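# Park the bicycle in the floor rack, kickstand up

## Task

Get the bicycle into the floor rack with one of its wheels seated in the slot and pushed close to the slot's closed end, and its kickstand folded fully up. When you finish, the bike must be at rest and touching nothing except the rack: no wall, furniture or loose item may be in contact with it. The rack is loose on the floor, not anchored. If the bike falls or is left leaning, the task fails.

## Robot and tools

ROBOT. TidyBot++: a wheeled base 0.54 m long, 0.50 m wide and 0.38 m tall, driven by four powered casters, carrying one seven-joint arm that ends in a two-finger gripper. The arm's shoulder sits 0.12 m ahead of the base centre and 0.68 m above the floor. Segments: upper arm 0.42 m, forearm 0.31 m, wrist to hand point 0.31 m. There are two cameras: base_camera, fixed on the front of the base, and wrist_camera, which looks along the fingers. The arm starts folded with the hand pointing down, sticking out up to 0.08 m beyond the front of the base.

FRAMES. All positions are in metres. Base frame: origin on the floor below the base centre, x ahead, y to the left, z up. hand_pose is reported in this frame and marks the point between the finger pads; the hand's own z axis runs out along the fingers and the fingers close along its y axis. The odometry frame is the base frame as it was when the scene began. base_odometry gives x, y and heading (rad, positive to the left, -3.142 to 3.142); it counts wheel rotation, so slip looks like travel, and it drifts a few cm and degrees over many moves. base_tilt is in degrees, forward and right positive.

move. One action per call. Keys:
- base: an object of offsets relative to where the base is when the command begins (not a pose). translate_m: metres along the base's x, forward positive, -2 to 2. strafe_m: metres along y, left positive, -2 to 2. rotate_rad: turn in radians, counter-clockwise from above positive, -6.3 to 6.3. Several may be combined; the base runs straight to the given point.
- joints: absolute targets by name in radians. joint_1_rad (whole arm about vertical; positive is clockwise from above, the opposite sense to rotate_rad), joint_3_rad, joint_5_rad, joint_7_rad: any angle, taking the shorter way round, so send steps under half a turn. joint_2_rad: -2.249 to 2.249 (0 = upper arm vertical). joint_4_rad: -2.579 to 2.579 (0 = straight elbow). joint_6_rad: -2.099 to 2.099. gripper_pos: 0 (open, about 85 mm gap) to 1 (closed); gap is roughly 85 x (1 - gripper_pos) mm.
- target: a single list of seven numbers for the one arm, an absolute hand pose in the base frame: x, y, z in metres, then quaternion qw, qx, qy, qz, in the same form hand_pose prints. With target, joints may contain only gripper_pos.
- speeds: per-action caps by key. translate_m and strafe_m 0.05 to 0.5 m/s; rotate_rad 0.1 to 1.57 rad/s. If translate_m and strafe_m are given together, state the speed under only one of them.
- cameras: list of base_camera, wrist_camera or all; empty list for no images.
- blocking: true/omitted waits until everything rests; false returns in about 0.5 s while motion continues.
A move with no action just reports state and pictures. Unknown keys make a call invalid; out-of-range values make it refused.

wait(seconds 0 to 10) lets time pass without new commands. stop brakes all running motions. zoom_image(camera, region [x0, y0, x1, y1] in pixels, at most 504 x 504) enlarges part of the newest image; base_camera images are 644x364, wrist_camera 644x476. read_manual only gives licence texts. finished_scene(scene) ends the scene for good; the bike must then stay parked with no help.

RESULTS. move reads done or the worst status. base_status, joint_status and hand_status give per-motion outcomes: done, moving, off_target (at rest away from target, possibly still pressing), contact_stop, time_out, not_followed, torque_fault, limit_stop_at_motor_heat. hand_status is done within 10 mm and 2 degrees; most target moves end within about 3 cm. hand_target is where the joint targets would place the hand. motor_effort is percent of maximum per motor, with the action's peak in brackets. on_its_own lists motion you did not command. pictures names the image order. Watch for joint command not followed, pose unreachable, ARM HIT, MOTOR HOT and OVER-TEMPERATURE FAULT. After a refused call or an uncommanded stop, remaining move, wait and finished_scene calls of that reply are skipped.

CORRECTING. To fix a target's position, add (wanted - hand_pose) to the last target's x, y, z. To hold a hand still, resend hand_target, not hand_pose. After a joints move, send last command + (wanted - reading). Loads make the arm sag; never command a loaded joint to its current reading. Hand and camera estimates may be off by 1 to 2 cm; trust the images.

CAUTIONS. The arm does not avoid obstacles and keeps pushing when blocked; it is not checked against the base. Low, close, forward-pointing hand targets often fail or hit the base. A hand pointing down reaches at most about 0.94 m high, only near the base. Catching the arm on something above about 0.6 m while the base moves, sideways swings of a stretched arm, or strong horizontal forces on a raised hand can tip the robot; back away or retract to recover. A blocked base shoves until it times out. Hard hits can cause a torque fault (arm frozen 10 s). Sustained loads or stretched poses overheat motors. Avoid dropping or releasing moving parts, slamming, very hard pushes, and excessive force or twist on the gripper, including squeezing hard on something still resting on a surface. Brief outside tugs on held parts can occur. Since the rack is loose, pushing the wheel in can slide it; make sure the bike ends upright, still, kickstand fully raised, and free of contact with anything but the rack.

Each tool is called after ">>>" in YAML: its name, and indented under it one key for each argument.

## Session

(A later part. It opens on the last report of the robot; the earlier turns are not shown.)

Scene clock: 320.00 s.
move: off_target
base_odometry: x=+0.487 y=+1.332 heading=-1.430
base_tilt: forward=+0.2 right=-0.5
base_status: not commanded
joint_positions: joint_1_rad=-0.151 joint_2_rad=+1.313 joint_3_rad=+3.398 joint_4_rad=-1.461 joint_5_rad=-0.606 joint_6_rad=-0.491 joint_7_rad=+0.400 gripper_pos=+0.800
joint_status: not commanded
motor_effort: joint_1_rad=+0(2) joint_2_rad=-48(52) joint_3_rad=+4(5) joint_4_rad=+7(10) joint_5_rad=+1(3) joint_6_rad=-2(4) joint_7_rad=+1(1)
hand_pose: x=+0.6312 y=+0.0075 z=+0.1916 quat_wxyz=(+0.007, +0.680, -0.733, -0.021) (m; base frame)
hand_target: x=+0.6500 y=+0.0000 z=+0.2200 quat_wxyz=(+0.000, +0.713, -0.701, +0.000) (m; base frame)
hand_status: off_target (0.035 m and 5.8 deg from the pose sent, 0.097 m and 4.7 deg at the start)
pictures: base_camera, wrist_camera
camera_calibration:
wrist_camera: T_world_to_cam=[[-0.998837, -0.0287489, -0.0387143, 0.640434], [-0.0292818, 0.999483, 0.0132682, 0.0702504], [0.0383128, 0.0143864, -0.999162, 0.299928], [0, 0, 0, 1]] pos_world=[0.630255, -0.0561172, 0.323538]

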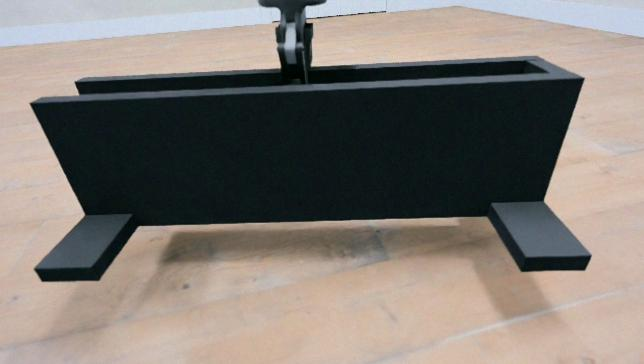

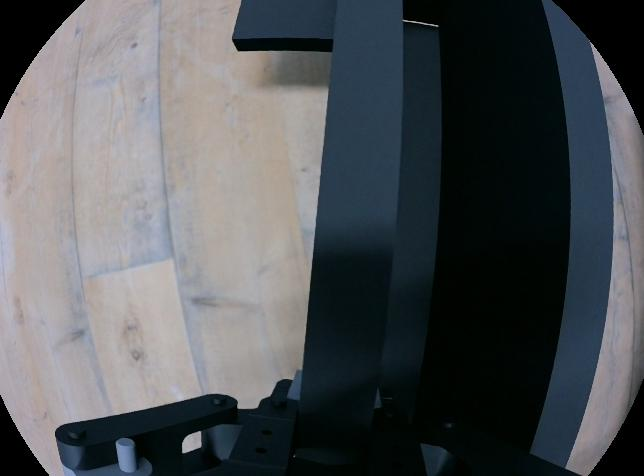

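>>> move:
  base: {"translate_m":0.84,"strafe_m":-0.06}
  speeds: {"translate_m":0.35}
  cameras: []

>>> move:
  base: {"rotate_rad":1.07}
  speeds: {"rotate_rad":0.6}

Scene clock: 324.77 s.
move: done
base_odometry: x=+0.546 y=+0.491 heading=-1.430
base_tilt: forward=+0.3 right=-0.5
base_status: done
joint_positions: joint_1_rad=-0.152 joint_2_rad=+1.313 joint_3_rad=+3.398 joint_4_rad=-1.468 joint_5_rad=-0.606 joint_6_rad=-0.491 joint_7_rad=+0.400 gripper_pos=+0.800
joint_status: not commanded
motor_effort: joint_1_rad=+1(2) joint_2_rad=-49(50) joint_3_rad=+5(5) joint_4_rad=+7(10) joint_5_rad=+1(2) joint_6_rad=-2(4) joint_7_rad=+1(1)
hand_pose: x=+0.6272 y=+0.0073 z=+0.1909 quat_wxyz=(+0.009, +0.680, -0.733, -0.023) (m; base frame)
hand_target: x=+0.6500 y=+0.0000 z=+0.2200 quat_wxyz=(+0.000, +0.713, -0.701, +0.000) (m; base frame)
hand_status: not commanded
pictures: none
No camera images: "cameras" was empty.

Scene clock: 327.60 s.
move: done
base_odometry: x=+0.546 y=+0.491 heading=-0.360
base_tilt: forward=+0.2 right=-0.5
base_status: done
joint_positions: joint_1_rad=-0.164 joint_2_rad=+1.313 joint_3_rad=+3.412 joint_4_rad=-1.468 joint_5_rad=-0.606 joint_6_rad=-0.491 joint_7_rad=+0.401 gripper_pos=+0.800
joint_status: not commanded
motor_effort: joint_1_rad=+1(7) joint_2_rad=-49(50) joint_3_rad=+4(9) joint_4_rad=+7(9) joint_5_rad=+1(3) joint_6_rad=-2(3) joint_7_rad=+1(1)
hand_pose: x=+0.6282 y=+0.0048 z=+0.1918 quat_wxyz=(+0.013, +0.683, -0.730, -0.017) (m; base frame)
hand_target: x=+0.6500 y=+0.0000 z=+0.2200 quat_wxyz=(+0.000, +0.713, -0.701, +0.000) (m; base frame)
hand_status: not commanded
pictures: base_camera, wrist_camera
camera_calibration:
wrist_camera: T_world_to_cam=[[-0.998721, -0.0375086, -0.0339051, 0.636505], [-0.0374972, 0.999296, -0.000972009, 0.0807649], [0.0339177, 0.000300582, -0.999425, 0.303084], [0, 0, 0, 1]] pos_world=[0.62844, -0.0569247, 0.324569]

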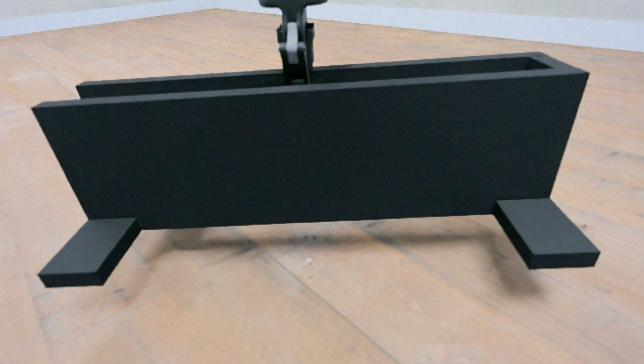

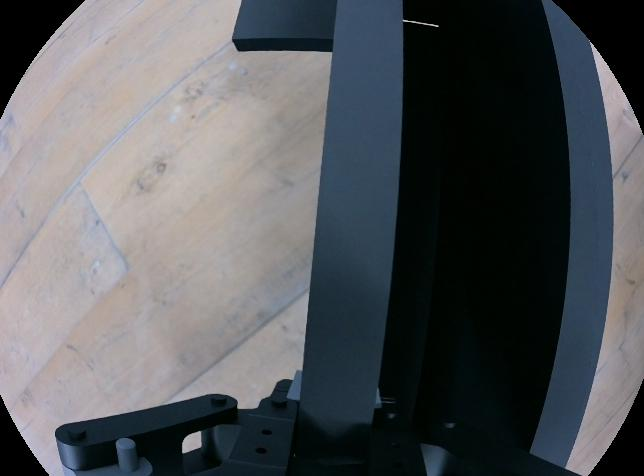

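>>> move:
  target: [0.65,0.0,0.13,0,0.7133,-0.7009,0]
  cameras: []

>>> move:
  joints: {"gripper_pos":0.4}
  cameras: []

>>> move:
  target: [0.63,0.0,0.33,0,0.7133,-0.7009,0]
  cameras: []

>>> move:
  base: {"translate_m":-0.35,"strafe_m":0.3}

Scene clock: 329.90 s.
move: off_target
base_odometry: x=+0.546 y=+0.491 heading=-0.360
base_tilt: forward=+0.2 right=-0.5
base_status: not commanded
joint_positions: joint_1_rad=-0.151 joint_2_rad=+1.464 joint_3_rad=+3.403 joint_4_rad=-1.347 joint_5_rad=-0.607 joint_6_rad=-0.464 joint_7_rad=+0.411 gripper_pos=+0.800
joint_status: not commanded
motor_effort: joint_1_rad=+0(1) joint_2_rad=-45(49) joint_3_rad=+5(5) joint_4_rad=+6(9) joint_5_rad=+2(3) joint_6_rad=-2(5) joint_7_rad=+1(1)
hand_pose: x=+0.6281 y=-0.0019 z=+0.1255 quat_wxyz=(+0.022, +0.694, -0.720, -0.015) (m; base frame)
hand_target: x=+0.6500 y=+0.0000 z=+0.1300 quat_wxyz=(+0.000, +0.713, -0.701, +0.000) (m; base frame)
hand_status: off_target (0.022 m and 4.4 deg from the pose sent, 0.066 m and 5.4 deg at the start)
pictures: none
No camera images: "cameras" was empty.

Scene clock: 330.77 s.
move: done
base_odometry: x=+0.546 y=+0.491 heading=-0.360
base_tilt: forward=+0.2 right=-0.5
base_status: not commanded
joint_positions: joint_1_rad=-0.151 joint_2_rad=+1.464 joint_3_rad=+3.403 joint_4_rad=-1.347 joint_5_rad=-0.607 joint_6_rad=-0.464 joint_7_rad=+0.411 gripper_pos=+0.400
joint_status: all done
motor_effort: joint_1_rad=+1(1) joint_2_rad=-41(44) joint_3_rad=+4(5) joint_4_rad=+5(6) joint_5_rad=+0(3) joint_6_rad=+0(4) joint_7_rad=+1(1)
hand_pose: x=+0.6285 y=-0.0020 z=+0.1256 quat_wxyz=(+0.022, +0.694, -0.720, -0.015) (m; base frame)
hand_target: x=+0.6500 y=+0.0000 z=+0.1300 quat_wxyz=(+0.000, +0.713, -0.701, +0.000) (m; base frame)
hand_status: not commanded
pictures: none
No camera images: "cameras" was empty.

Scene clock: 332.43 s.
move: off_target
base_odometry: x=+0.546 y=+0.491 heading=-0.360
base_tilt: forward=+0.2 right=-0.5
base_status: not commanded
joint_positions: joint_1_rad=-0.186 joint_2_rad=+1.015 joint_3_rad=+3.449 joint_4_rad=-1.608 joint_5_rad=-0.553 joint_6_rad=-0.534 joint_7_rad=+0.411 gripper_pos=+0.400
joint_status: not commanded
motor_effort: joint_1_rad=+1(1) joint_2_rad=-38(44) joint_3_rad=+4(4) joint_4_rad=+9(10) joint_5_rad=+1(2) joint_6_rad=+1(2) joint_7_rad=+1(1)
hand_pose: x=+0.6579 y=+0.0051 z=+0.3296 quat_wxyz=(-0.030, +0.693, -0.720, +0.020) (m; base frame)
hand_target: x=+0.6300 y=+0.0000 z=+0.3300 quat_wxyz=(+0.000, +0.713, -0.701, +0.000) (m; base frame)
hand_status: off_target (0.028 m and 5.2 deg from the pose sent, 0.204 m and 4.3 deg at the start)
pictures: none
No camera images: "cameras" was empty.

Scene clock: 334.63 s.
move: done
base_odometry: x=+0.324 y=+0.896 heading=-0.360
base_tilt: forward=+0.2 right=-0.5
base_status: done
joint_positions: joint_1_rad=-0.203 joint_2_rad=+1.015 joint_3_rad=+3.456 joint_4_rad=-1.614 joint_5_rad=-0.550 joint_6_rad=-0.541 joint_7_rad=+0.411 gripper_pos=+0.400
joint_status: not commanded
motor_effort: joint_1_rad=+0(4) joint_2_rad=-37(39) joint_3_rad=+4(6) joint_4_rad=+9(11) joint_5_rad=+1(2) joint_6_rad=+1(2) joint_7_rad=+1(1)
hand_pose: x=+0.6525 y=+0.0101 z=+0.3289 quat_wxyz=(-0.025, +0.698, -0.715, +0.018) (m; base frame)
hand_target: x=+0.6300 y=+0.0000 z=+0.3300 quat_wxyz=(+0.000, +0.713, -0.701, +0.000) (m; base frame)
hand_status: not commanded
pictures: base_camera, wrist_camera
camera_calibration:
wrist_camera: T_world_to_cam=[[-0.987456, -0.078636, -0.136916, 0.692515], [-0.0786727, 0.996887, -0.00515208, 0.104735], [0.136895, 0.00568411, -0.990569, 0.369176], [0, 0, 0, 1]] pos_world=[0.641529, -0.0520511, 0.461051]

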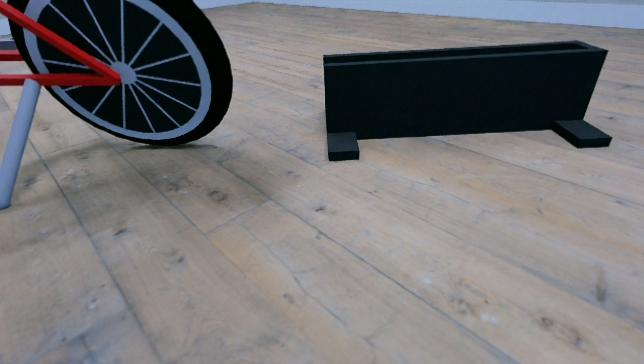

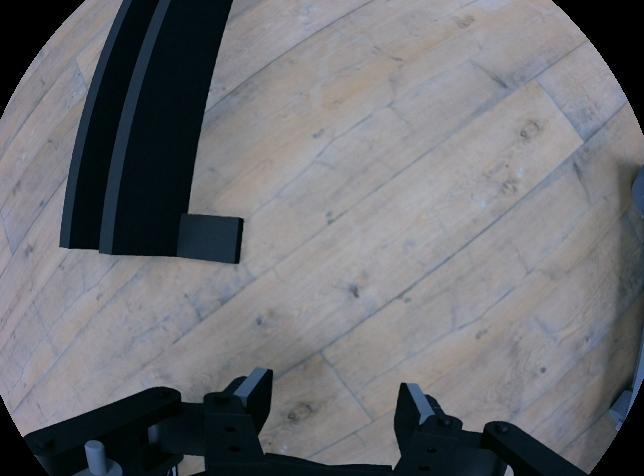

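>>> move:
  base: {"translate_m":-0.1,"strafe_m":0.7}
  joints: {"joint_1_rad":-0.1,"joint_2_rad":0.0,"joint_3_rad":3.14,"joint_4_rad":-1.5,"joint_5_rad":0,"joint_6_rad":-1.1,"joint_7_rad":1.5,"gripper_pos":0}

Scene clock: 338.90 s.
move: done
base_odometry: x=+0.477 y=+1.586 heading=-0.360
base_tilt: forward=+0.2 right=-0.5
base_status: done
joint_positions: joint_1_rad=-0.113 joint_2_rad=+0.006 joint_3_rad=+3.158 joint_4_rad=-1.514 joint_5_rad=-0.036 joint_6_rad=-1.042 joint_7_rad=+1.426 gripper_pos=+0.000
joint_status: all done
motor_effort: joint_1_rad=+0(3) joint_2_rad=-18(41) joint_3_rad=+0(4) joint_4_rad=+21(21) joint_5_rad=+0(2) joint_6_rad=+5(5) joint_7_rad=+1(2)
hand_pose: x=+0.6027 y=+0.0580 z=+0.8584 quat_wxyz=(-0.052, +0.958, -0.027, +0.282) (m; base frame)
hand_target: x=+0.5904 y=+0.0494 z=+0.8581 quat_wxyz=(-0.023, +0.963, +0.015, +0.267) (m; base frame)
hand_status: not commanded
pictures: base_camera, wrist_camera
camera_calibration:
wrist_camera: T_world_to_cam=[[0.105225, -0.986893, -0.122348, 0.101196], [-0.832631, -0.0201631, -0.553461, 1.03986], [0.54374, 0.160109, -0.82384, 0.502895], [0, 0, 0, 1]] pos_world=[0.581725, 0.040319, 1.00221]

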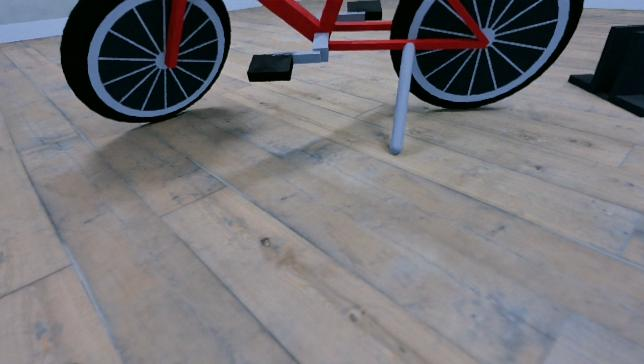

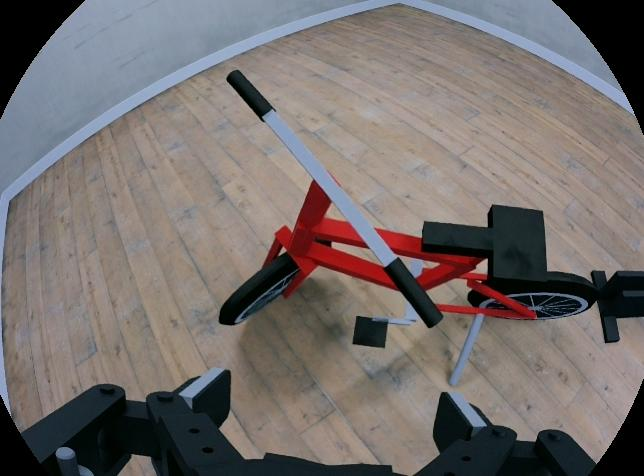

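>>> move:
  base: {"translate_m":0.29}
  target: [0.62,0.08,0.80,0,0.9304,0.3665,0]

Scene clock: 345.77 s.
move: off_target
base_odometry: x=+0.748 y=+1.484 heading=-0.359
base_tilt: forward=+0.2 right=-0.5
base_status: done
joint_positions: joint_1_rad=-0.112 joint_2_rad=+0.496 joint_3_rad=+3.064 joint_4_rad=-0.906 joint_5_rad=+0.013 joint_6_rad=-1.699 joint_7_rad=+2.059 gripper_pos=+0.000
joint_status: not commanded
motor_effort: joint_1_rad=+0(1) joint_2_rad=-33(37) joint_3_rad=-1(1) joint_4_rad=+17(22) joint_5_rad=+1(1) joint_6_rad=+1(6) joint_7_rad=+1(1)
hand_pose: x=+0.6336 y=+0.0871 z=+0.7948 quat_wxyz=(-0.009, +0.945, +0.327, +0.023) (m; base frame)
hand_target: x=+0.6200 y=+0.0800 z=+0.8000 quat_wxyz=(+0.000, +0.930, +0.367, +0.000) (m; base frame)
hand_status: off_target (0.016 m and 5.6 deg from the pose sent, 0.065 m and 56.5 deg at the start)
pictures: base_camera, wrist_camera
camera_calibration:
wrist_camera: T_world_to_cam=[[0.696642, -0.713662, -0.0733301, -0.318598], [-0.71736, -0.694254, -0.0583692, 0.62321], [-0.00925386, 0.0932665, -0.995598, 0.921753], [0, 0, 0, 1]] pos_world=[0.677544, 0.119326, 0.930709]

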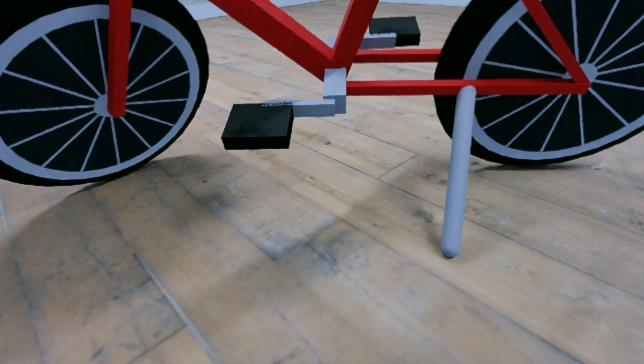

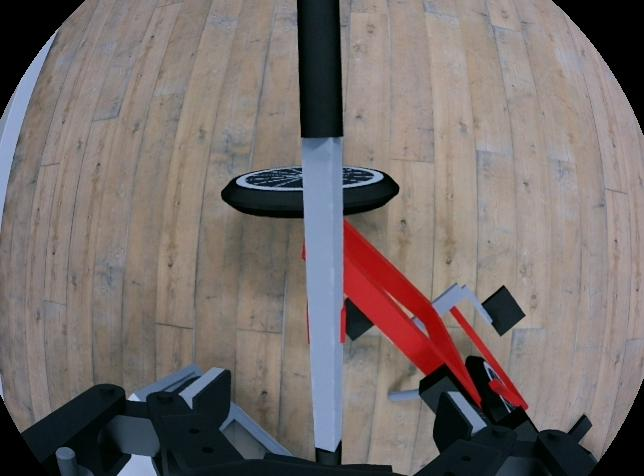

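>>> move:
  cameras: ["all"]

Scene clock: 351.40 s.
base_odometry: x=+0.748 y=+1.484 heading=-0.359
base_tilt: forward=+0.2 right=-0.5
base_status: done
joint_positions: joint_1_rad=-0.112 joint_2_rad=+0.496 joint_3_rad=+3.064 joint_4_rad=-0.906 joint_5_rad=+0.013 joint_6_rad=-1.701 joint_7_rad=+2.060 gripper_pos=+0.000
joint_status: not commanded
motor_effort: joint_1_rad=+0(1) joint_2_rad=-33(37) joint_3_rad=-1(1) joint_4_rad=+18(22) joint_5_rad=+0(1) joint_6_rad=+0(6) joint_7_rad=+1(1)
hand_pose: x=+0.6330 y=+0.0869 z=+0.7948 quat_wxyz=(-0.009, +0.945, +0.327, +0.022) (m; base frame)
hand_target: x=+0.6200 y=+0.0800 z=+0.8000 quat_wxyz=(+0.000, +0.930, +0.367, +0.000) (m; base frame)
hand_status: off_target (0.016 m and 5.5 deg from the pose sent, 0.065 m and 56.5 deg at the start)
pictures: base_camera, wrist_camera
camera_calibration:
wrist_camera: T_world_to_cam=[[0.697708, -0.712525, -0.0742324, -0.318331], [-0.71629, -0.695524, -0.0563465, 0.620417], [-0.0114821, 0.0924853, -0.995648, 0.923263], [0, 0, 0, 1]] pos_world=[0.677102, 0.119307, 0.930573]

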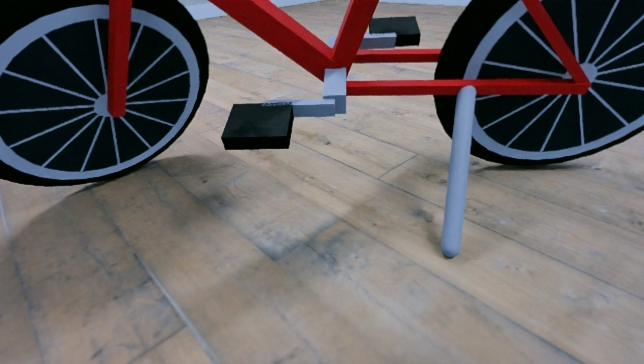

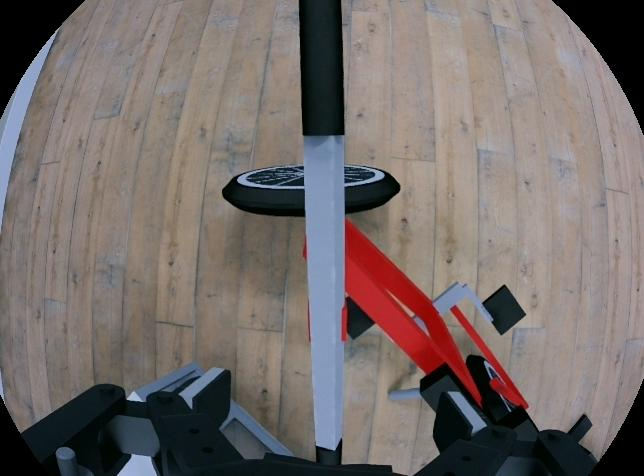

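>>> zoom_image:
  camera: "wrist_camera"
  region: [220, 120, 440, 400]

>>> move:
  target: [0.62, 0.08, 0.72, 0, 0.9304, 0.3665, 0]
  cameras: ["wrist_camera"]

Scaled by 1.800.

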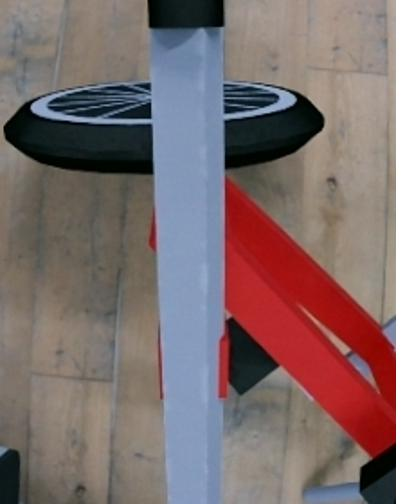

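Scene clock: 354.03 s.
move: off_target
base_odometry: x=+0.748 y=+1.484 heading=-0.359
base_tilt: forward=+0.2 right=-0.5
base_status: not commanded
joint_positions: joint_1_rad=-0.102 joint_2_rad=+0.496 joint_3_rad=+3.047 joint_4_rad=-1.140 joint_5_rad=+0.019 joint_6_rad=-1.554 joint_7_rad=+2.060 gripper_pos=+0.000
joint_status: not commanded
motor_effort: joint_1_rad=+0(1) joint_2_rad=-32(34) joint_3_rad=-1(1) joint_4_rad=+17(19) joint_5_rad=+0(1) joint_6_rad=-1(1) joint_7_rad=+1(1)
hand_pose: x=+0.6093 y=+0.0856 z=+0.7218 quat_wxyz=(-0.016, +0.943, +0.332, -0.021) (m; base frame)
hand_target: x=+0.6200 y=+0.0800 z=+0.7200 quat_wxyz=(+0.000, +0.930, +0.367, +0.000) (m; base frame)
hand_status: off_target (0.012 m and 5.2 deg from the pose sent, 0.076 m and 5.5 deg at the start)
pictures: wrist_camera
camera_calibration:
wrist_camera: T_world_to_cam=[[0.696528, -0.706702, -0.124184, -0.271886], [-0.71087, -0.703175, 0.014446, 0.544674], [-0.097532, 0.0782165, -0.992154, 0.901557], [0, 0, 0, 1]] pos_world=[0.664499, 0.120342, 0.852851]

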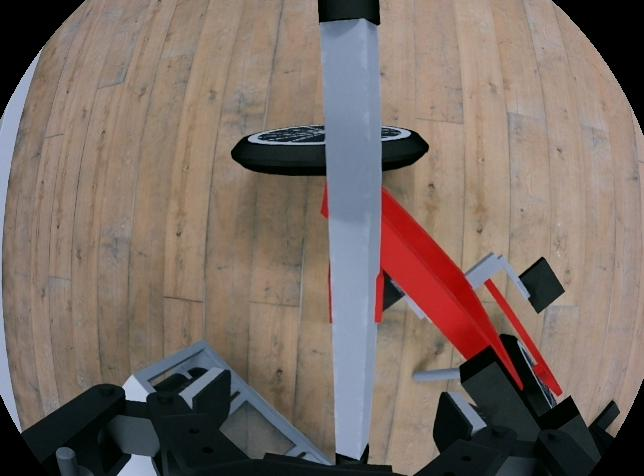

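>>> move:
  target: [0.64, 0.083, 0.66, 0, 0.9304, 0.3665, 0]
  cameras: ["wrist_camera"]

Scene clock: 356.30 s.
move: off_target
base_odometry: x=+0.748 y=+1.484 heading=-0.359
base_tilt: forward=+0.2 right=-0.5
base_status: not commanded
joint_positions: joint_1_rad=-0.100 joint_2_rad=+0.563 joint_3_rad=+3.041 joint_4_rad=-1.214 joint_5_rad=+0.031 joint_6_rad=-1.408 joint_7_rad=+2.060 gripper_pos=+0.000
joint_status: not commanded
motor_effort: joint_1_rad=+0(1) joint_2_rad=-34(38) joint_3_rad=-1(2) joint_4_rad=+17(19) joint_5_rad=+0(2) joint_6_rad=+0(1) joint_7_rad=+1(1)
hand_pose: x=+0.6292 y=+0.0883 z=+0.6640 quat_wxyz=(-0.015, +0.942, +0.334, -0.019) (m; base frame)
hand_target: x=+0.6400 y=+0.0830 z=+0.6600 quat_wxyz=(+0.000, +0.930, +0.366, +0.000) (m; base frame)
hand_status: off_target (0.013 m and 4.8 deg from the pose sent, 0.069 m and 5.2 deg at the start)
pictures: wrist_camera
camera_calibration:
wrist_camera: T_world_to_cam=[[0.700691, -0.703493, -0.118873, -0.297424], [-0.707521, -0.706603, 0.0112478, 0.561922], [-0.0919087, 0.0762237, -0.992846, 0.843039], [0, 0, 0, 1]] pos_world=[0.683457, 0.123561, 0.795332]

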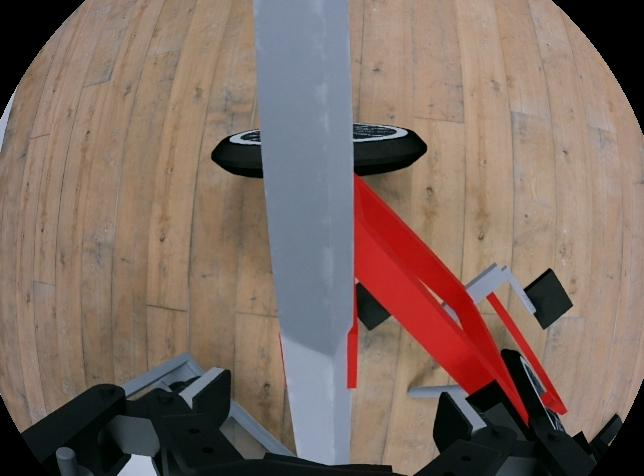

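>>> move:
  target: [0.635, 0.086, 0.632, 0, 0.9304, 0.3665, 0]
  cameras: ["wrist_camera"]

Scene clock: 358.07 s.
move: off_target
base_odometry: x=+0.748 y=+1.484 heading=-0.359
base_tilt: forward=+0.2 right=-0.5
base_status: not commanded
joint_positions: joint_1_rad=-0.100 joint_2_rad=+0.566 joint_3_rad=+3.035 joint_4_rad=-1.294 joint_5_rad=+0.037 joint_6_rad=-1.323 joint_7_rad=+2.060 gripper_pos=+0.000
joint_status: not commanded
motor_effort: joint_1_rad=+1(2) joint_2_rad=-34(35) joint_3_rad=-1(2) joint_4_rad=+16(18) joint_5_rad=+0(1) joint_6_rad=+0(1) joint_7_rad=+1(1)
hand_pose: x=+0.6244 y=+0.0897 z=+0.6383 quat_wxyz=(-0.013, +0.941, +0.338, -0.017) (m; base frame)
hand_target: x=+0.6350 y=+0.0860 z=+0.6320 quat_wxyz=(+0.000, +0.930, +0.367, +0.000) (m; base frame)
hand_status: off_target (0.013 m and 4.3 deg from the pose sent, 0.033 m and 4.8 deg at the start)
pictures: wrist_camera
camera_calibration:
wrist_camera: T_world_to_cam=[[0.707017, -0.69766, -0.115745, -0.302622], [-0.701551, -0.712555, 0.00961297, 0.557662], [-0.0891815, 0.0744047, -0.993232, 0.815684], [0, 0, 0, 1]] pos_world=[0.677931, 0.125547, 0.769776]

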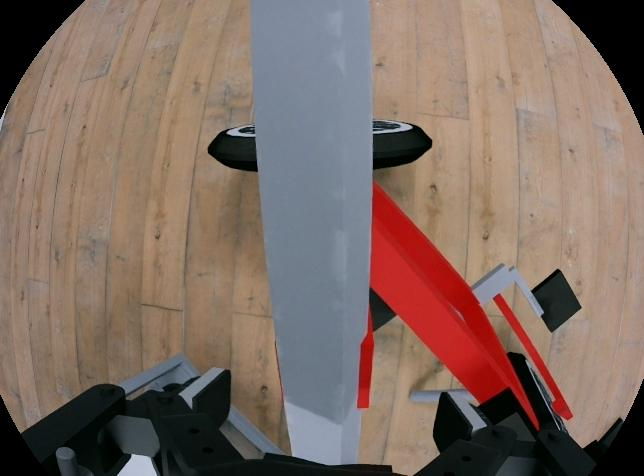

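>>> move:
  target: [0.632, 0.089, 0.628, 0, 0.9304, 0.3665, 0]
  cameras: ["wrist_camera"]

>>> move:
  joints: {"gripper_pos": 1.0}

Scene clock: 359.00 s.
move: off_target
base_odometry: x=+0.748 y=+1.484 heading=-0.359
base_tilt: forward=+0.2 right=-0.5
base_status: not commanded
joint_positions: joint_1_rad=-0.100 joint_2_rad=+0.566 joint_3_rad=+3.034 joint_4_rad=-1.311 joint_5_rad=+0.037 joint_6_rad=-1.306 joint_7_rad=+2.060 gripper_pos=+0.000
joint_status: not commanded
motor_effort: joint_1_rad=+0(1) joint_2_rad=-33(35) joint_3_rad=-1(2) joint_4_rad=+16(18) joint_5_rad=+0(1) joint_6_rad=-1(1) joint_7_rad=+1(1)
hand_pose: x=+0.6229 y=+0.0899 z=+0.6331 quat_wxyz=(-0.013, +0.941, +0.339, -0.017) (m; base frame)
hand_target: x=+0.6320 y=+0.0890 z=+0.6280 quat_wxyz=(+0.000, +0.930, +0.367, +0.000) (m; base frame)
hand_status: off_target (0.010 m and 4.2 deg from the pose sent, 0.013 m and 4.3 deg at the start)
pictures: wrist_camera
camera_calibration:
wrist_camera: T_world_to_cam=[[0.708108, -0.69659, -0.11552, -0.302885], [-0.700474, -0.713616, 0.00940488, 0.556324], [-0.0889886, 0.0742594, -0.993261, 0.810285], [0, 0, 0, 1]] pos_world=[0.676272, 0.125844, 0.764603]

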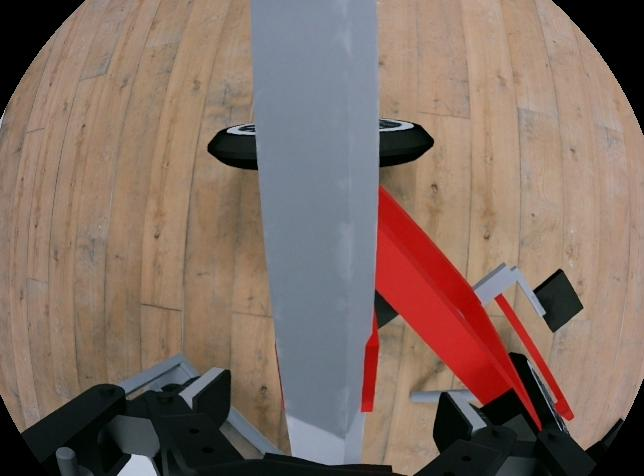

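Scene clock: 360.10 s.
move: off_target
base_odometry: x=+0.748 y=+1.484 heading=-0.359
base_tilt: forward=+0.2 right=-0.5
base_status: not commanded
joint_positions: joint_1_rad=-0.101 joint_2_rad=+0.564 joint_3_rad=+3.028 joint_4_rad=-1.312 joint_5_rad=+0.041 joint_6_rad=-1.305 joint_7_rad=+2.061 gripper_pos=+0.745
joint_status: gripper_pos off_target (ended at +0.745, target +1.000)
motor_effort: joint_1_rad=+0(5) joint_2_rad=-32(34) joint_3_rad=-1(3) joint_4_rad=+17(19) joint_5_rad=+1(4) joint_6_rad=-1(3) joint_7_rad=+1(4)
hand_pose: x=+0.6224 y=+0.0922 z=+0.6336 quat_wxyz=(-0.013, +0.939, +0.343, -0.016) (m; base frame)
hand_target: x=+0.6320 y=+0.0890 z=+0.6280 quat_wxyz=(+0.000, +0.930, +0.367, +0.000) (m; base frame)
hand_status: not commanded
pictures: base_camera, wrist_camera
camera_calibration:
wrist_camera: T_world_to_cam=[[0.713822, -0.690946, -0.11424, -0.305807], [-0.694785, -0.719169, 0.00834802, 0.55523], [-0.087926, 0.0734133, -0.993418, 0.810123], [0, 0, 0, 1]] pos_world=[0.675289, 0.128534, 0.765221]

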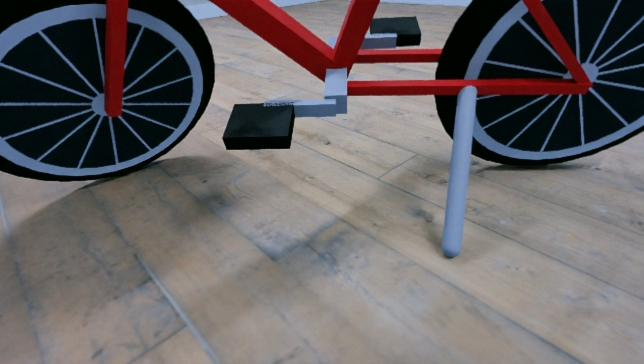

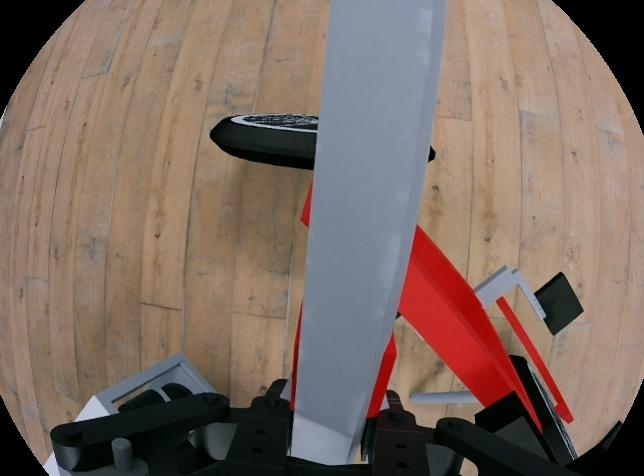

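>>> move:
  base: {"translate_m": 0.06}
  speeds: {"translate_m": 0.1}
  target: [0.632, 0.106, 0.638, 0, 0.9825, 0.1865, 0]

>>> move:
  base: {"translate_m": 0.06}
  speeds: {"translate_m": 0.1}
  target: [0.632, 0.123, 0.643, 0, 0.9998, 0.0174, 0]

Scene clock: 362.67 s.
move: off_target
base_odometry: x=+0.805 y=+1.463 heading=-0.359
base_tilt: forward=+0.2 right=-0.5
base_status: done
joint_positions: joint_1_rad=-0.151 joint_2_rad=+0.531 joint_3_rad=+3.078 joint_4_rad=-1.318 joint_5_rad=+0.042 joint_6_rad=-1.346 joint_7_rad=+1.781 gripper_pos=+0.776
joint_status: not commanded
on_its_own: gripper_pos moved +0.031 toward your old target +1.000
motor_effort: joint_1_rad=+0(3) joint_2_rad=-27(33) joint_3_rad=-2(4) joint_4_rad=+18(24) joint_5_rad=-3(5) joint_6_rad=+8(12) joint_7_rad=+0(2)
hand_pose: x=+0.6087 y=+0.0919 z=+0.6479 quat_wxyz=(+0.004, +0.977, +0.212, -0.027) (m; base frame)
hand_target: x=+0.6320 y=+0.1060 z=+0.6380 quat_wxyz=(+0.000, +0.982, +0.186, +0.000) (m; base frame)
hand_status: off_target (0.029 m and 4.3 deg from the pose sent, 0.017 m and 18.7 deg at the start)
pictures: base_camera, wrist_camera
camera_calibration:
wrist_camera: T_world_to_cam=[[0.501053, -0.861219, -0.085133, -0.168293], [-0.861677, -0.505603, 0.0433299, 0.604657], [-0.0803601, 0.0516466, -0.995427, 0.821853], [0, 0, 0, 1]] pos_world=[0.671387, 0.118333, 0.777568]

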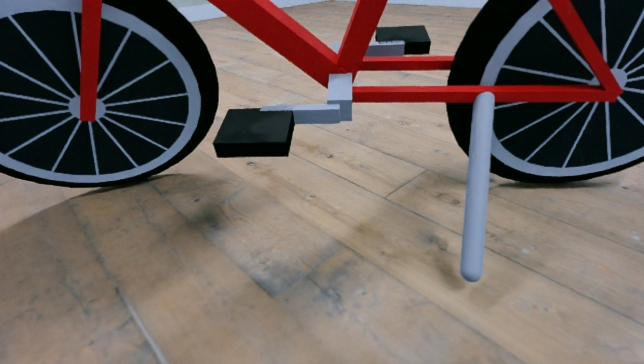

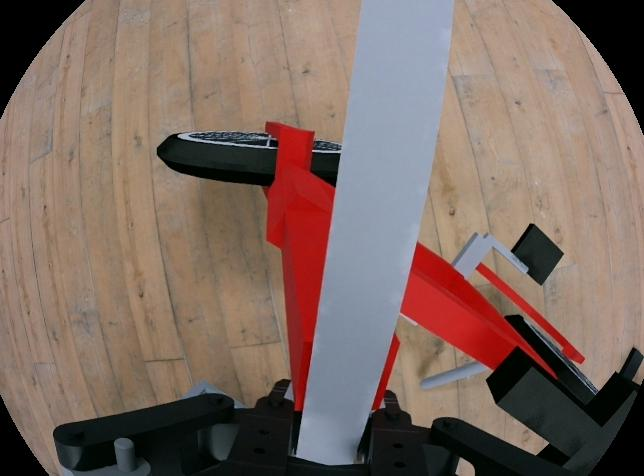

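Scene clock: 363.80 s.
move: off_target
base_odometry: x=+0.861 y=+1.442 heading=-0.359
base_tilt: forward=+0.2 right=-0.5
base_status: done
joint_positions: joint_1_rad=-0.239 joint_2_rad=+0.526 joint_3_rad=+3.132 joint_4_rad=-1.279 joint_5_rad=+0.035 joint_6_rad=-1.346 joint_7_rad=+1.452 gripper_pos=+0.786
joint_status: not commanded
motor_effort: joint_1_rad=+3(4) joint_2_rad=-26(29) joint_3_rad=+0(3) joint_4_rad=+16(24) joint_5_rad=-3(4) joint_6_rad=+5(11) joint_7_rad=-1(1)
hand_pose: x=+0.6198 y=+0.1169 z=+0.6620 quat_wxyz=(+0.015, +0.998, +0.068, -0.002) (m; base frame)
hand_target: x=+0.6320 y=+0.1230 z=+0.6430 quat_wxyz=(+0.000, +1.000, +0.017, +0.000) (m; base frame)
hand_status: off_target (0.023 m and 6.1 deg from the pose sent, 0.039 m and 22.7 deg at the start)
pictures: base_camera, wrist_camera
camera_calibration:
wrist_camera: T_world_to_cam=[[0.237545, -0.970215, -0.0474854, 0.0000052542], [-0.971324, -0.237755, -0.00125124, 0.692449], [-0.0100759, 0.0464209, -0.998871, 0.79476], [0, 0, 0, 1]] pos_world=[0.680599, 0.127745, 0.794729]

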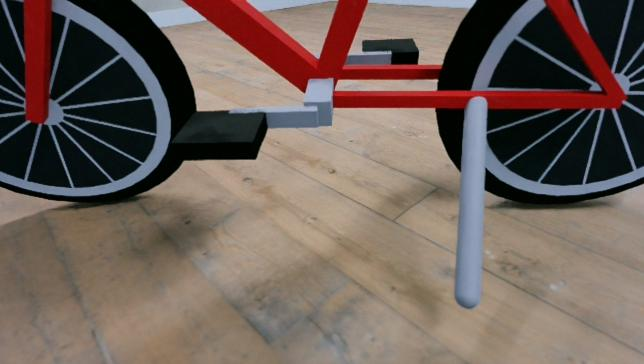

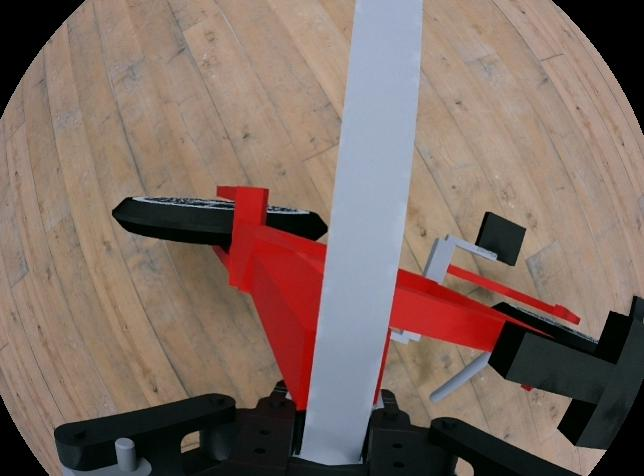

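>>> zoom_image:
  camera: "base_camera"
  region: [400, 0, 644, 364]

>>> zoom_image:
  camera: "base_camera"
  region: [0, 0, 220, 220]

Scaled by 1.385.

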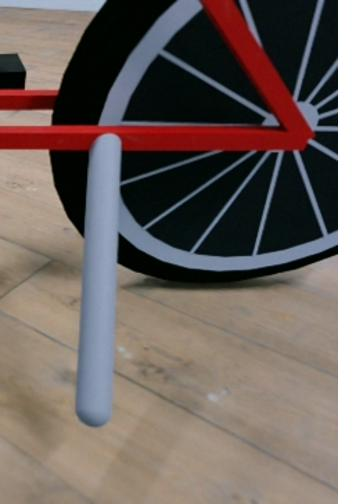

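Scaled by 2.291.

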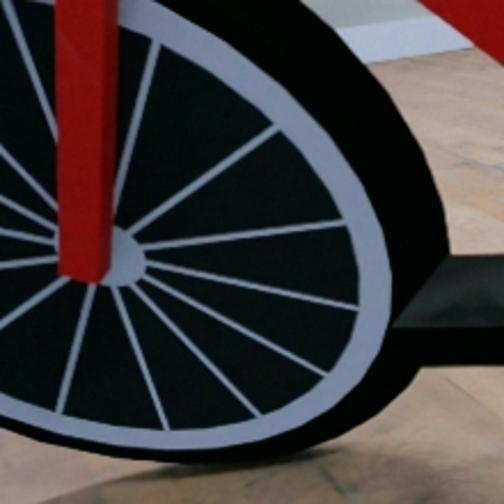

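>>> move:
  base: {"translate_m": 0.03}
  speeds: {"translate_m": 0.1}
  target: [0.636, 0.143, 0.65, 0, 0.9799, -0.1994, 0]

Scene clock: 372.97 s.
move: off_target
base_odometry: x=+0.889 y=+1.432 heading=-0.359
base_tilt: forward=+0.2 right=-0.5
base_status: done
joint_positions: joint_1_rad=-0.323 joint_2_rad=+0.544 joint_3_rad=+3.206 joint_4_rad=-1.226 joint_5_rad=-0.025 joint_6_rad=-1.348 joint_7_rad=+1.022 gripper_pos=+0.807
joint_status: not commanded
motor_effort: joint_1_rad=+2(5) joint_2_rad=-29(30) joint_3_rad=+2(3) joint_4_rad=+17(20) joint_5_rad=+1(4) joint_6_rad=+4(8) joint_7_rad=-1(3)
hand_pose: x=+0.6314 y=+0.1494 z=+0.6681 quat_wxyz=(-0.001, +0.990, -0.142, +0.013) (m; base frame)
hand_target: x=+0.6360 y=+0.1430 z=+0.6500 quat_wxyz=(+0.000, +0.980, -0.199, +0.000) (m; base frame)
hand_status: off_target (0.020 m and 6.8 deg from the pose sent, 0.033 m and 30.9 deg at the start)
pictures: base_camera, wrist_camera
camera_calibration:
wrist_camera: T_world_to_cam=[[-0.178466, -0.980749, -0.0792496, 0.314515], [-0.982757, 0.18163, -0.0346256, 0.678303], [0.0483531, 0.0717036, -0.996253, 0.757121], [0, 0, 0, 1]] pos_world=[0.686128, 0.130973, 0.802696]

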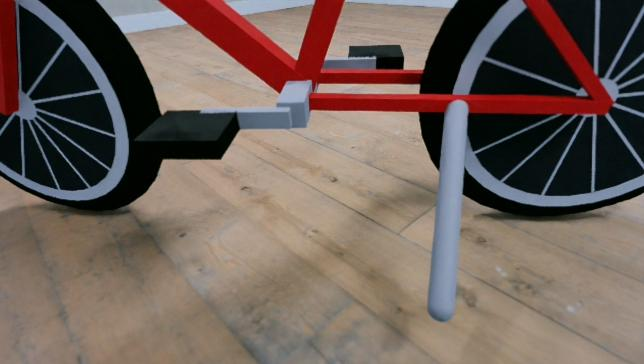

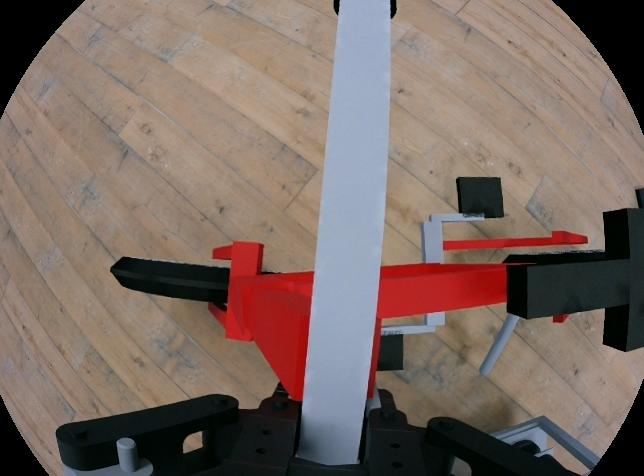

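>>> zoom_image:
  camera: "base_camera"
  region: [400, 40, 644, 364]

>>> zoom_image:
  camera: "base_camera"
  region: [0, 20, 220, 240]

Scaled by 1.556.

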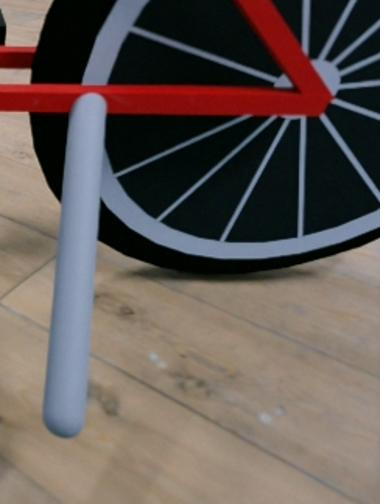

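Scaled by 2.291.

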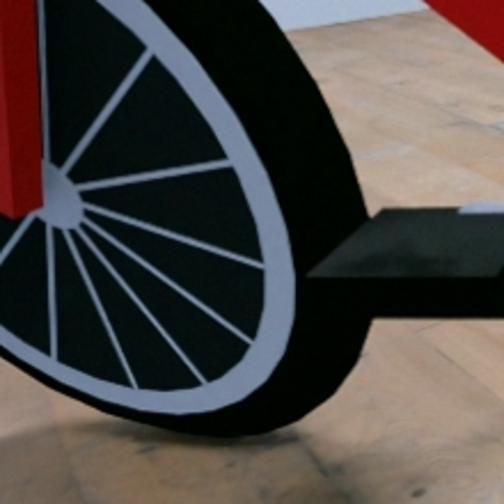

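>>> move:
  base: {"translate_m": -0.032, "strafe_m": -0.1}
  speeds: {"strafe_m": 0.08}
  target: [0.638, 0.149, 0.66, 0, 0.9613, -0.2756, 0]

Scene clock: 379.33 s.
move: off_target
base_odometry: x=+0.824 y=+1.349 heading=-0.358
base_tilt: forward=+0.2 right=-0.5
base_status: done
joint_positions: joint_1_rad=-0.354 joint_2_rad=+0.558 joint_3_rad=+3.226 joint_4_rad=-1.202 joint_5_rad=-0.057 joint_6_rad=-1.387 joint_7_rad=+0.856 gripper_pos=+0.807
joint_status: not commanded
motor_effort: joint_1_rad=+4(7) joint_2_rad=-31(33) joint_3_rad=+4(5) joint_4_rad=+18(21) joint_5_rad=+5(5) joint_6_rad=+6(9) joint_7_rad=+0(2)
hand_pose: x=+0.6236 y=+0.1653 z=+0.6682 quat_wxyz=(-0.004, +0.976, -0.220, -0.004) (m; base frame)
hand_target: x=+0.6380 y=+0.1490 z=+0.6600 quat_wxyz=(+0.000, +0.961, -0.276, +0.000) (m; base frame)
hand_status: off_target (0.023 m and 6.6 deg from the pose sent, 0.010 m and 15.7 deg at the start)
pictures: base_camera, wrist_camera
camera_calibration:
wrist_camera: T_world_to_cam=[[-0.332042, -0.939584, -0.083252, 0.420415], [-0.942854, 0.333205, -0.0000868117, 0.594725], [0.0278215, 0.0784657, -0.996529, 0.768305], [0, 0, 0, 1]] pos_world=[0.678959, 0.136564, 0.80069]

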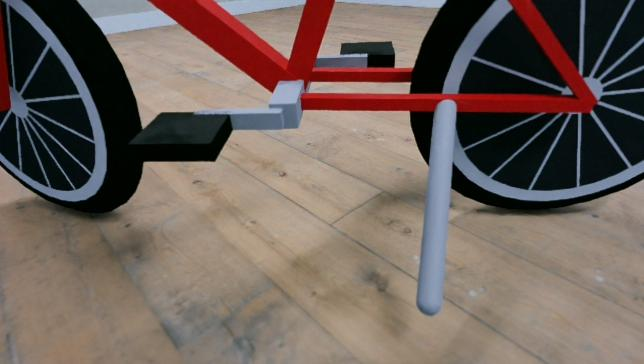

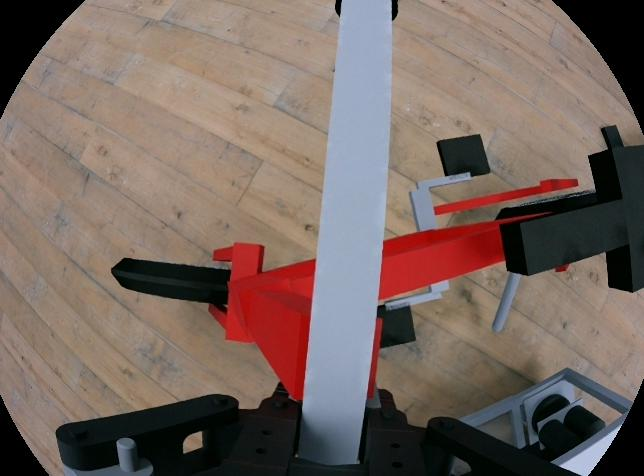

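>>> zoom_image:
  camera: "base_camera"
  region: [400, 40, 644, 364]

>>> zoom_image:
  camera: "base_camera"
  region: [0, 20, 220, 240]

Scaled by 1.556.

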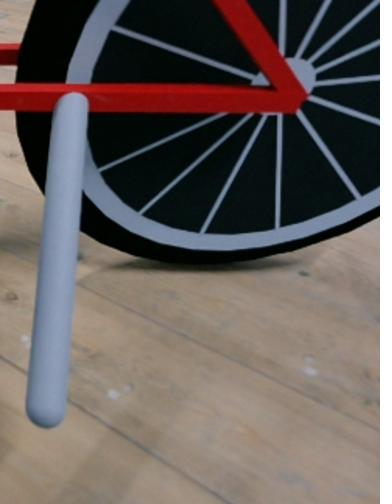

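Scaled by 2.291.

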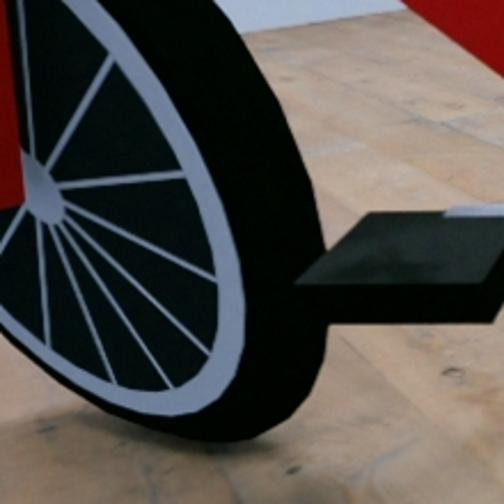

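>>> move:
  base: {"strafe_m": -0.12}
  speeds: {"strafe_m": 0.3}
  target: [0.638, 0.269, 0.66, 0, 0.9613, -0.2756, 0]

Scene clock: 386.17 s.
move: off_target
base_odometry: x=+0.782 y=+1.237 heading=-0.358
base_tilt: forward=+0.2 right=-0.5
base_status: done
joint_positions: joint_1_rad=-0.541 joint_2_rad=+0.672 joint_3_rad=+3.226 joint_4_rad=-0.997 joint_5_rad=-0.064 joint_6_rad=-1.466 joint_7_rad=+0.666 gripper_pos=+0.807
joint_status: not commanded
motor_effort: joint_1_rad=+4(6) joint_2_rad=-36(36) joint_3_rad=+4(5) joint_4_rad=+19(20) joint_5_rad=+3(6) joint_6_rad=+7(9) joint_7_rad=+0(1)
hand_pose: x=+0.6235 y=+0.2823 z=+0.6686 quat_wxyz=(-0.007, +0.976, -0.216, +0.000) (m; base frame)
hand_target: x=+0.6380 y=+0.2690 z=+0.6600 quat_wxyz=(+0.000, +0.961, -0.276, +0.000) (m; base frame)
hand_status: off_target (0.021 m and 7.0 deg from the pose sent, 0.105 m and 6.6 deg at the start)
pictures: base_camera, wrist_camera
camera_calibration:
wrist_camera: T_world_to_cam=[[-0.32495, -0.941415, -0.090252, 0.531096], [-0.945025, 0.326912, -0.00746539, 0.563736], [0.0365325, 0.0828645, -0.995891, 0.752393], [0, 0, 0, 1]] pos_world=[0.677838, 0.253343, 0.801443]

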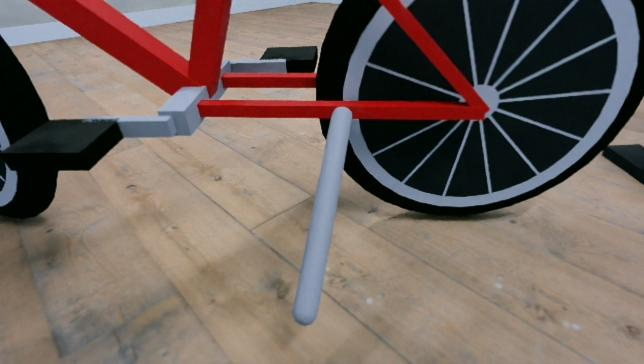

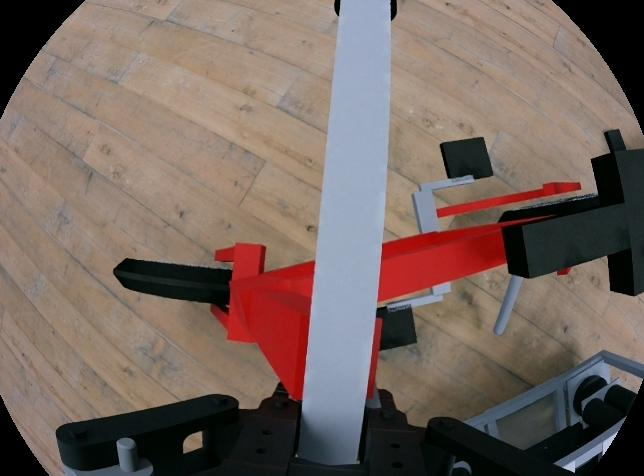

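>>> move:
  base: {"strafe_m": -0.12}
  speeds: {"strafe_m": 0.3}
  target: [0.638, 0.389, 0.66, 0, 0.9613, -0.2756, 0]

>>> zoom_image:
  camera: "base_camera"
  region: [300, 40, 644, 300]

Scene clock: 388.93 s.
move: off_target
base_odometry: x=+0.739 y=+1.124 heading=-0.358
base_tilt: forward=+0.2 right=-0.5
base_status: done
joint_positions: joint_1_rad=-0.686 joint_2_rad=+0.906 joint_3_rad=+3.231 joint_4_rad=-0.540 joint_5_rad=-0.088 joint_6_rad=-1.672 joint_7_rad=+0.470 gripper_pos=+0.807
joint_status: not commanded
motor_effort: joint_1_rad=+2(10) joint_2_rad=-40(44) joint_3_rad=+1(7) joint_4_rad=+16(21) joint_5_rad=+1(7) joint_6_rad=+1(9) joint_7_rad=+1(2)
hand_pose: x=+0.6283 y=+0.4063 z=+0.6692 quat_wxyz=(-0.015, +0.974, -0.228, +0.002) (m; base frame)
hand_target: x=+0.6380 y=+0.3890 z=+0.6600 quat_wxyz=(+0.000, +0.961, -0.276, +0.000) (m; base frame)
hand_status: off_target (0.022 m and 5.9 deg from the pose sent, 0.108 m and 7.0 deg at the start)
pictures: base_camera, wrist_camera
camera_calibration:
wrist_camera: T_world_to_cam=[[-0.346112, -0.932032, -0.107345, 0.670396], [-0.937061, 0.349044, -0.00924754, 0.514928], [0.046087, 0.0973878, -0.994179, 0.729517], [0, 0, 0, 1]] pos_world=[0.680929, 0.374052, 0.801996]

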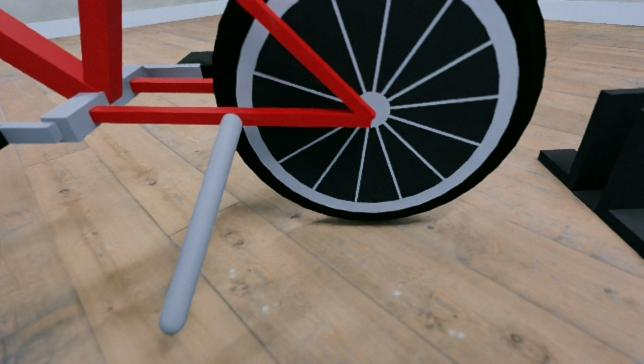

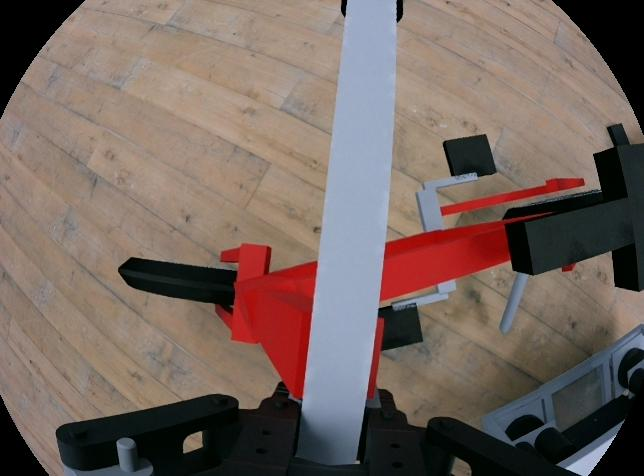

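Scaled by 1.465.

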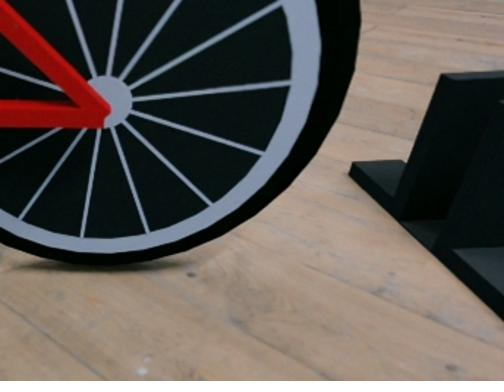

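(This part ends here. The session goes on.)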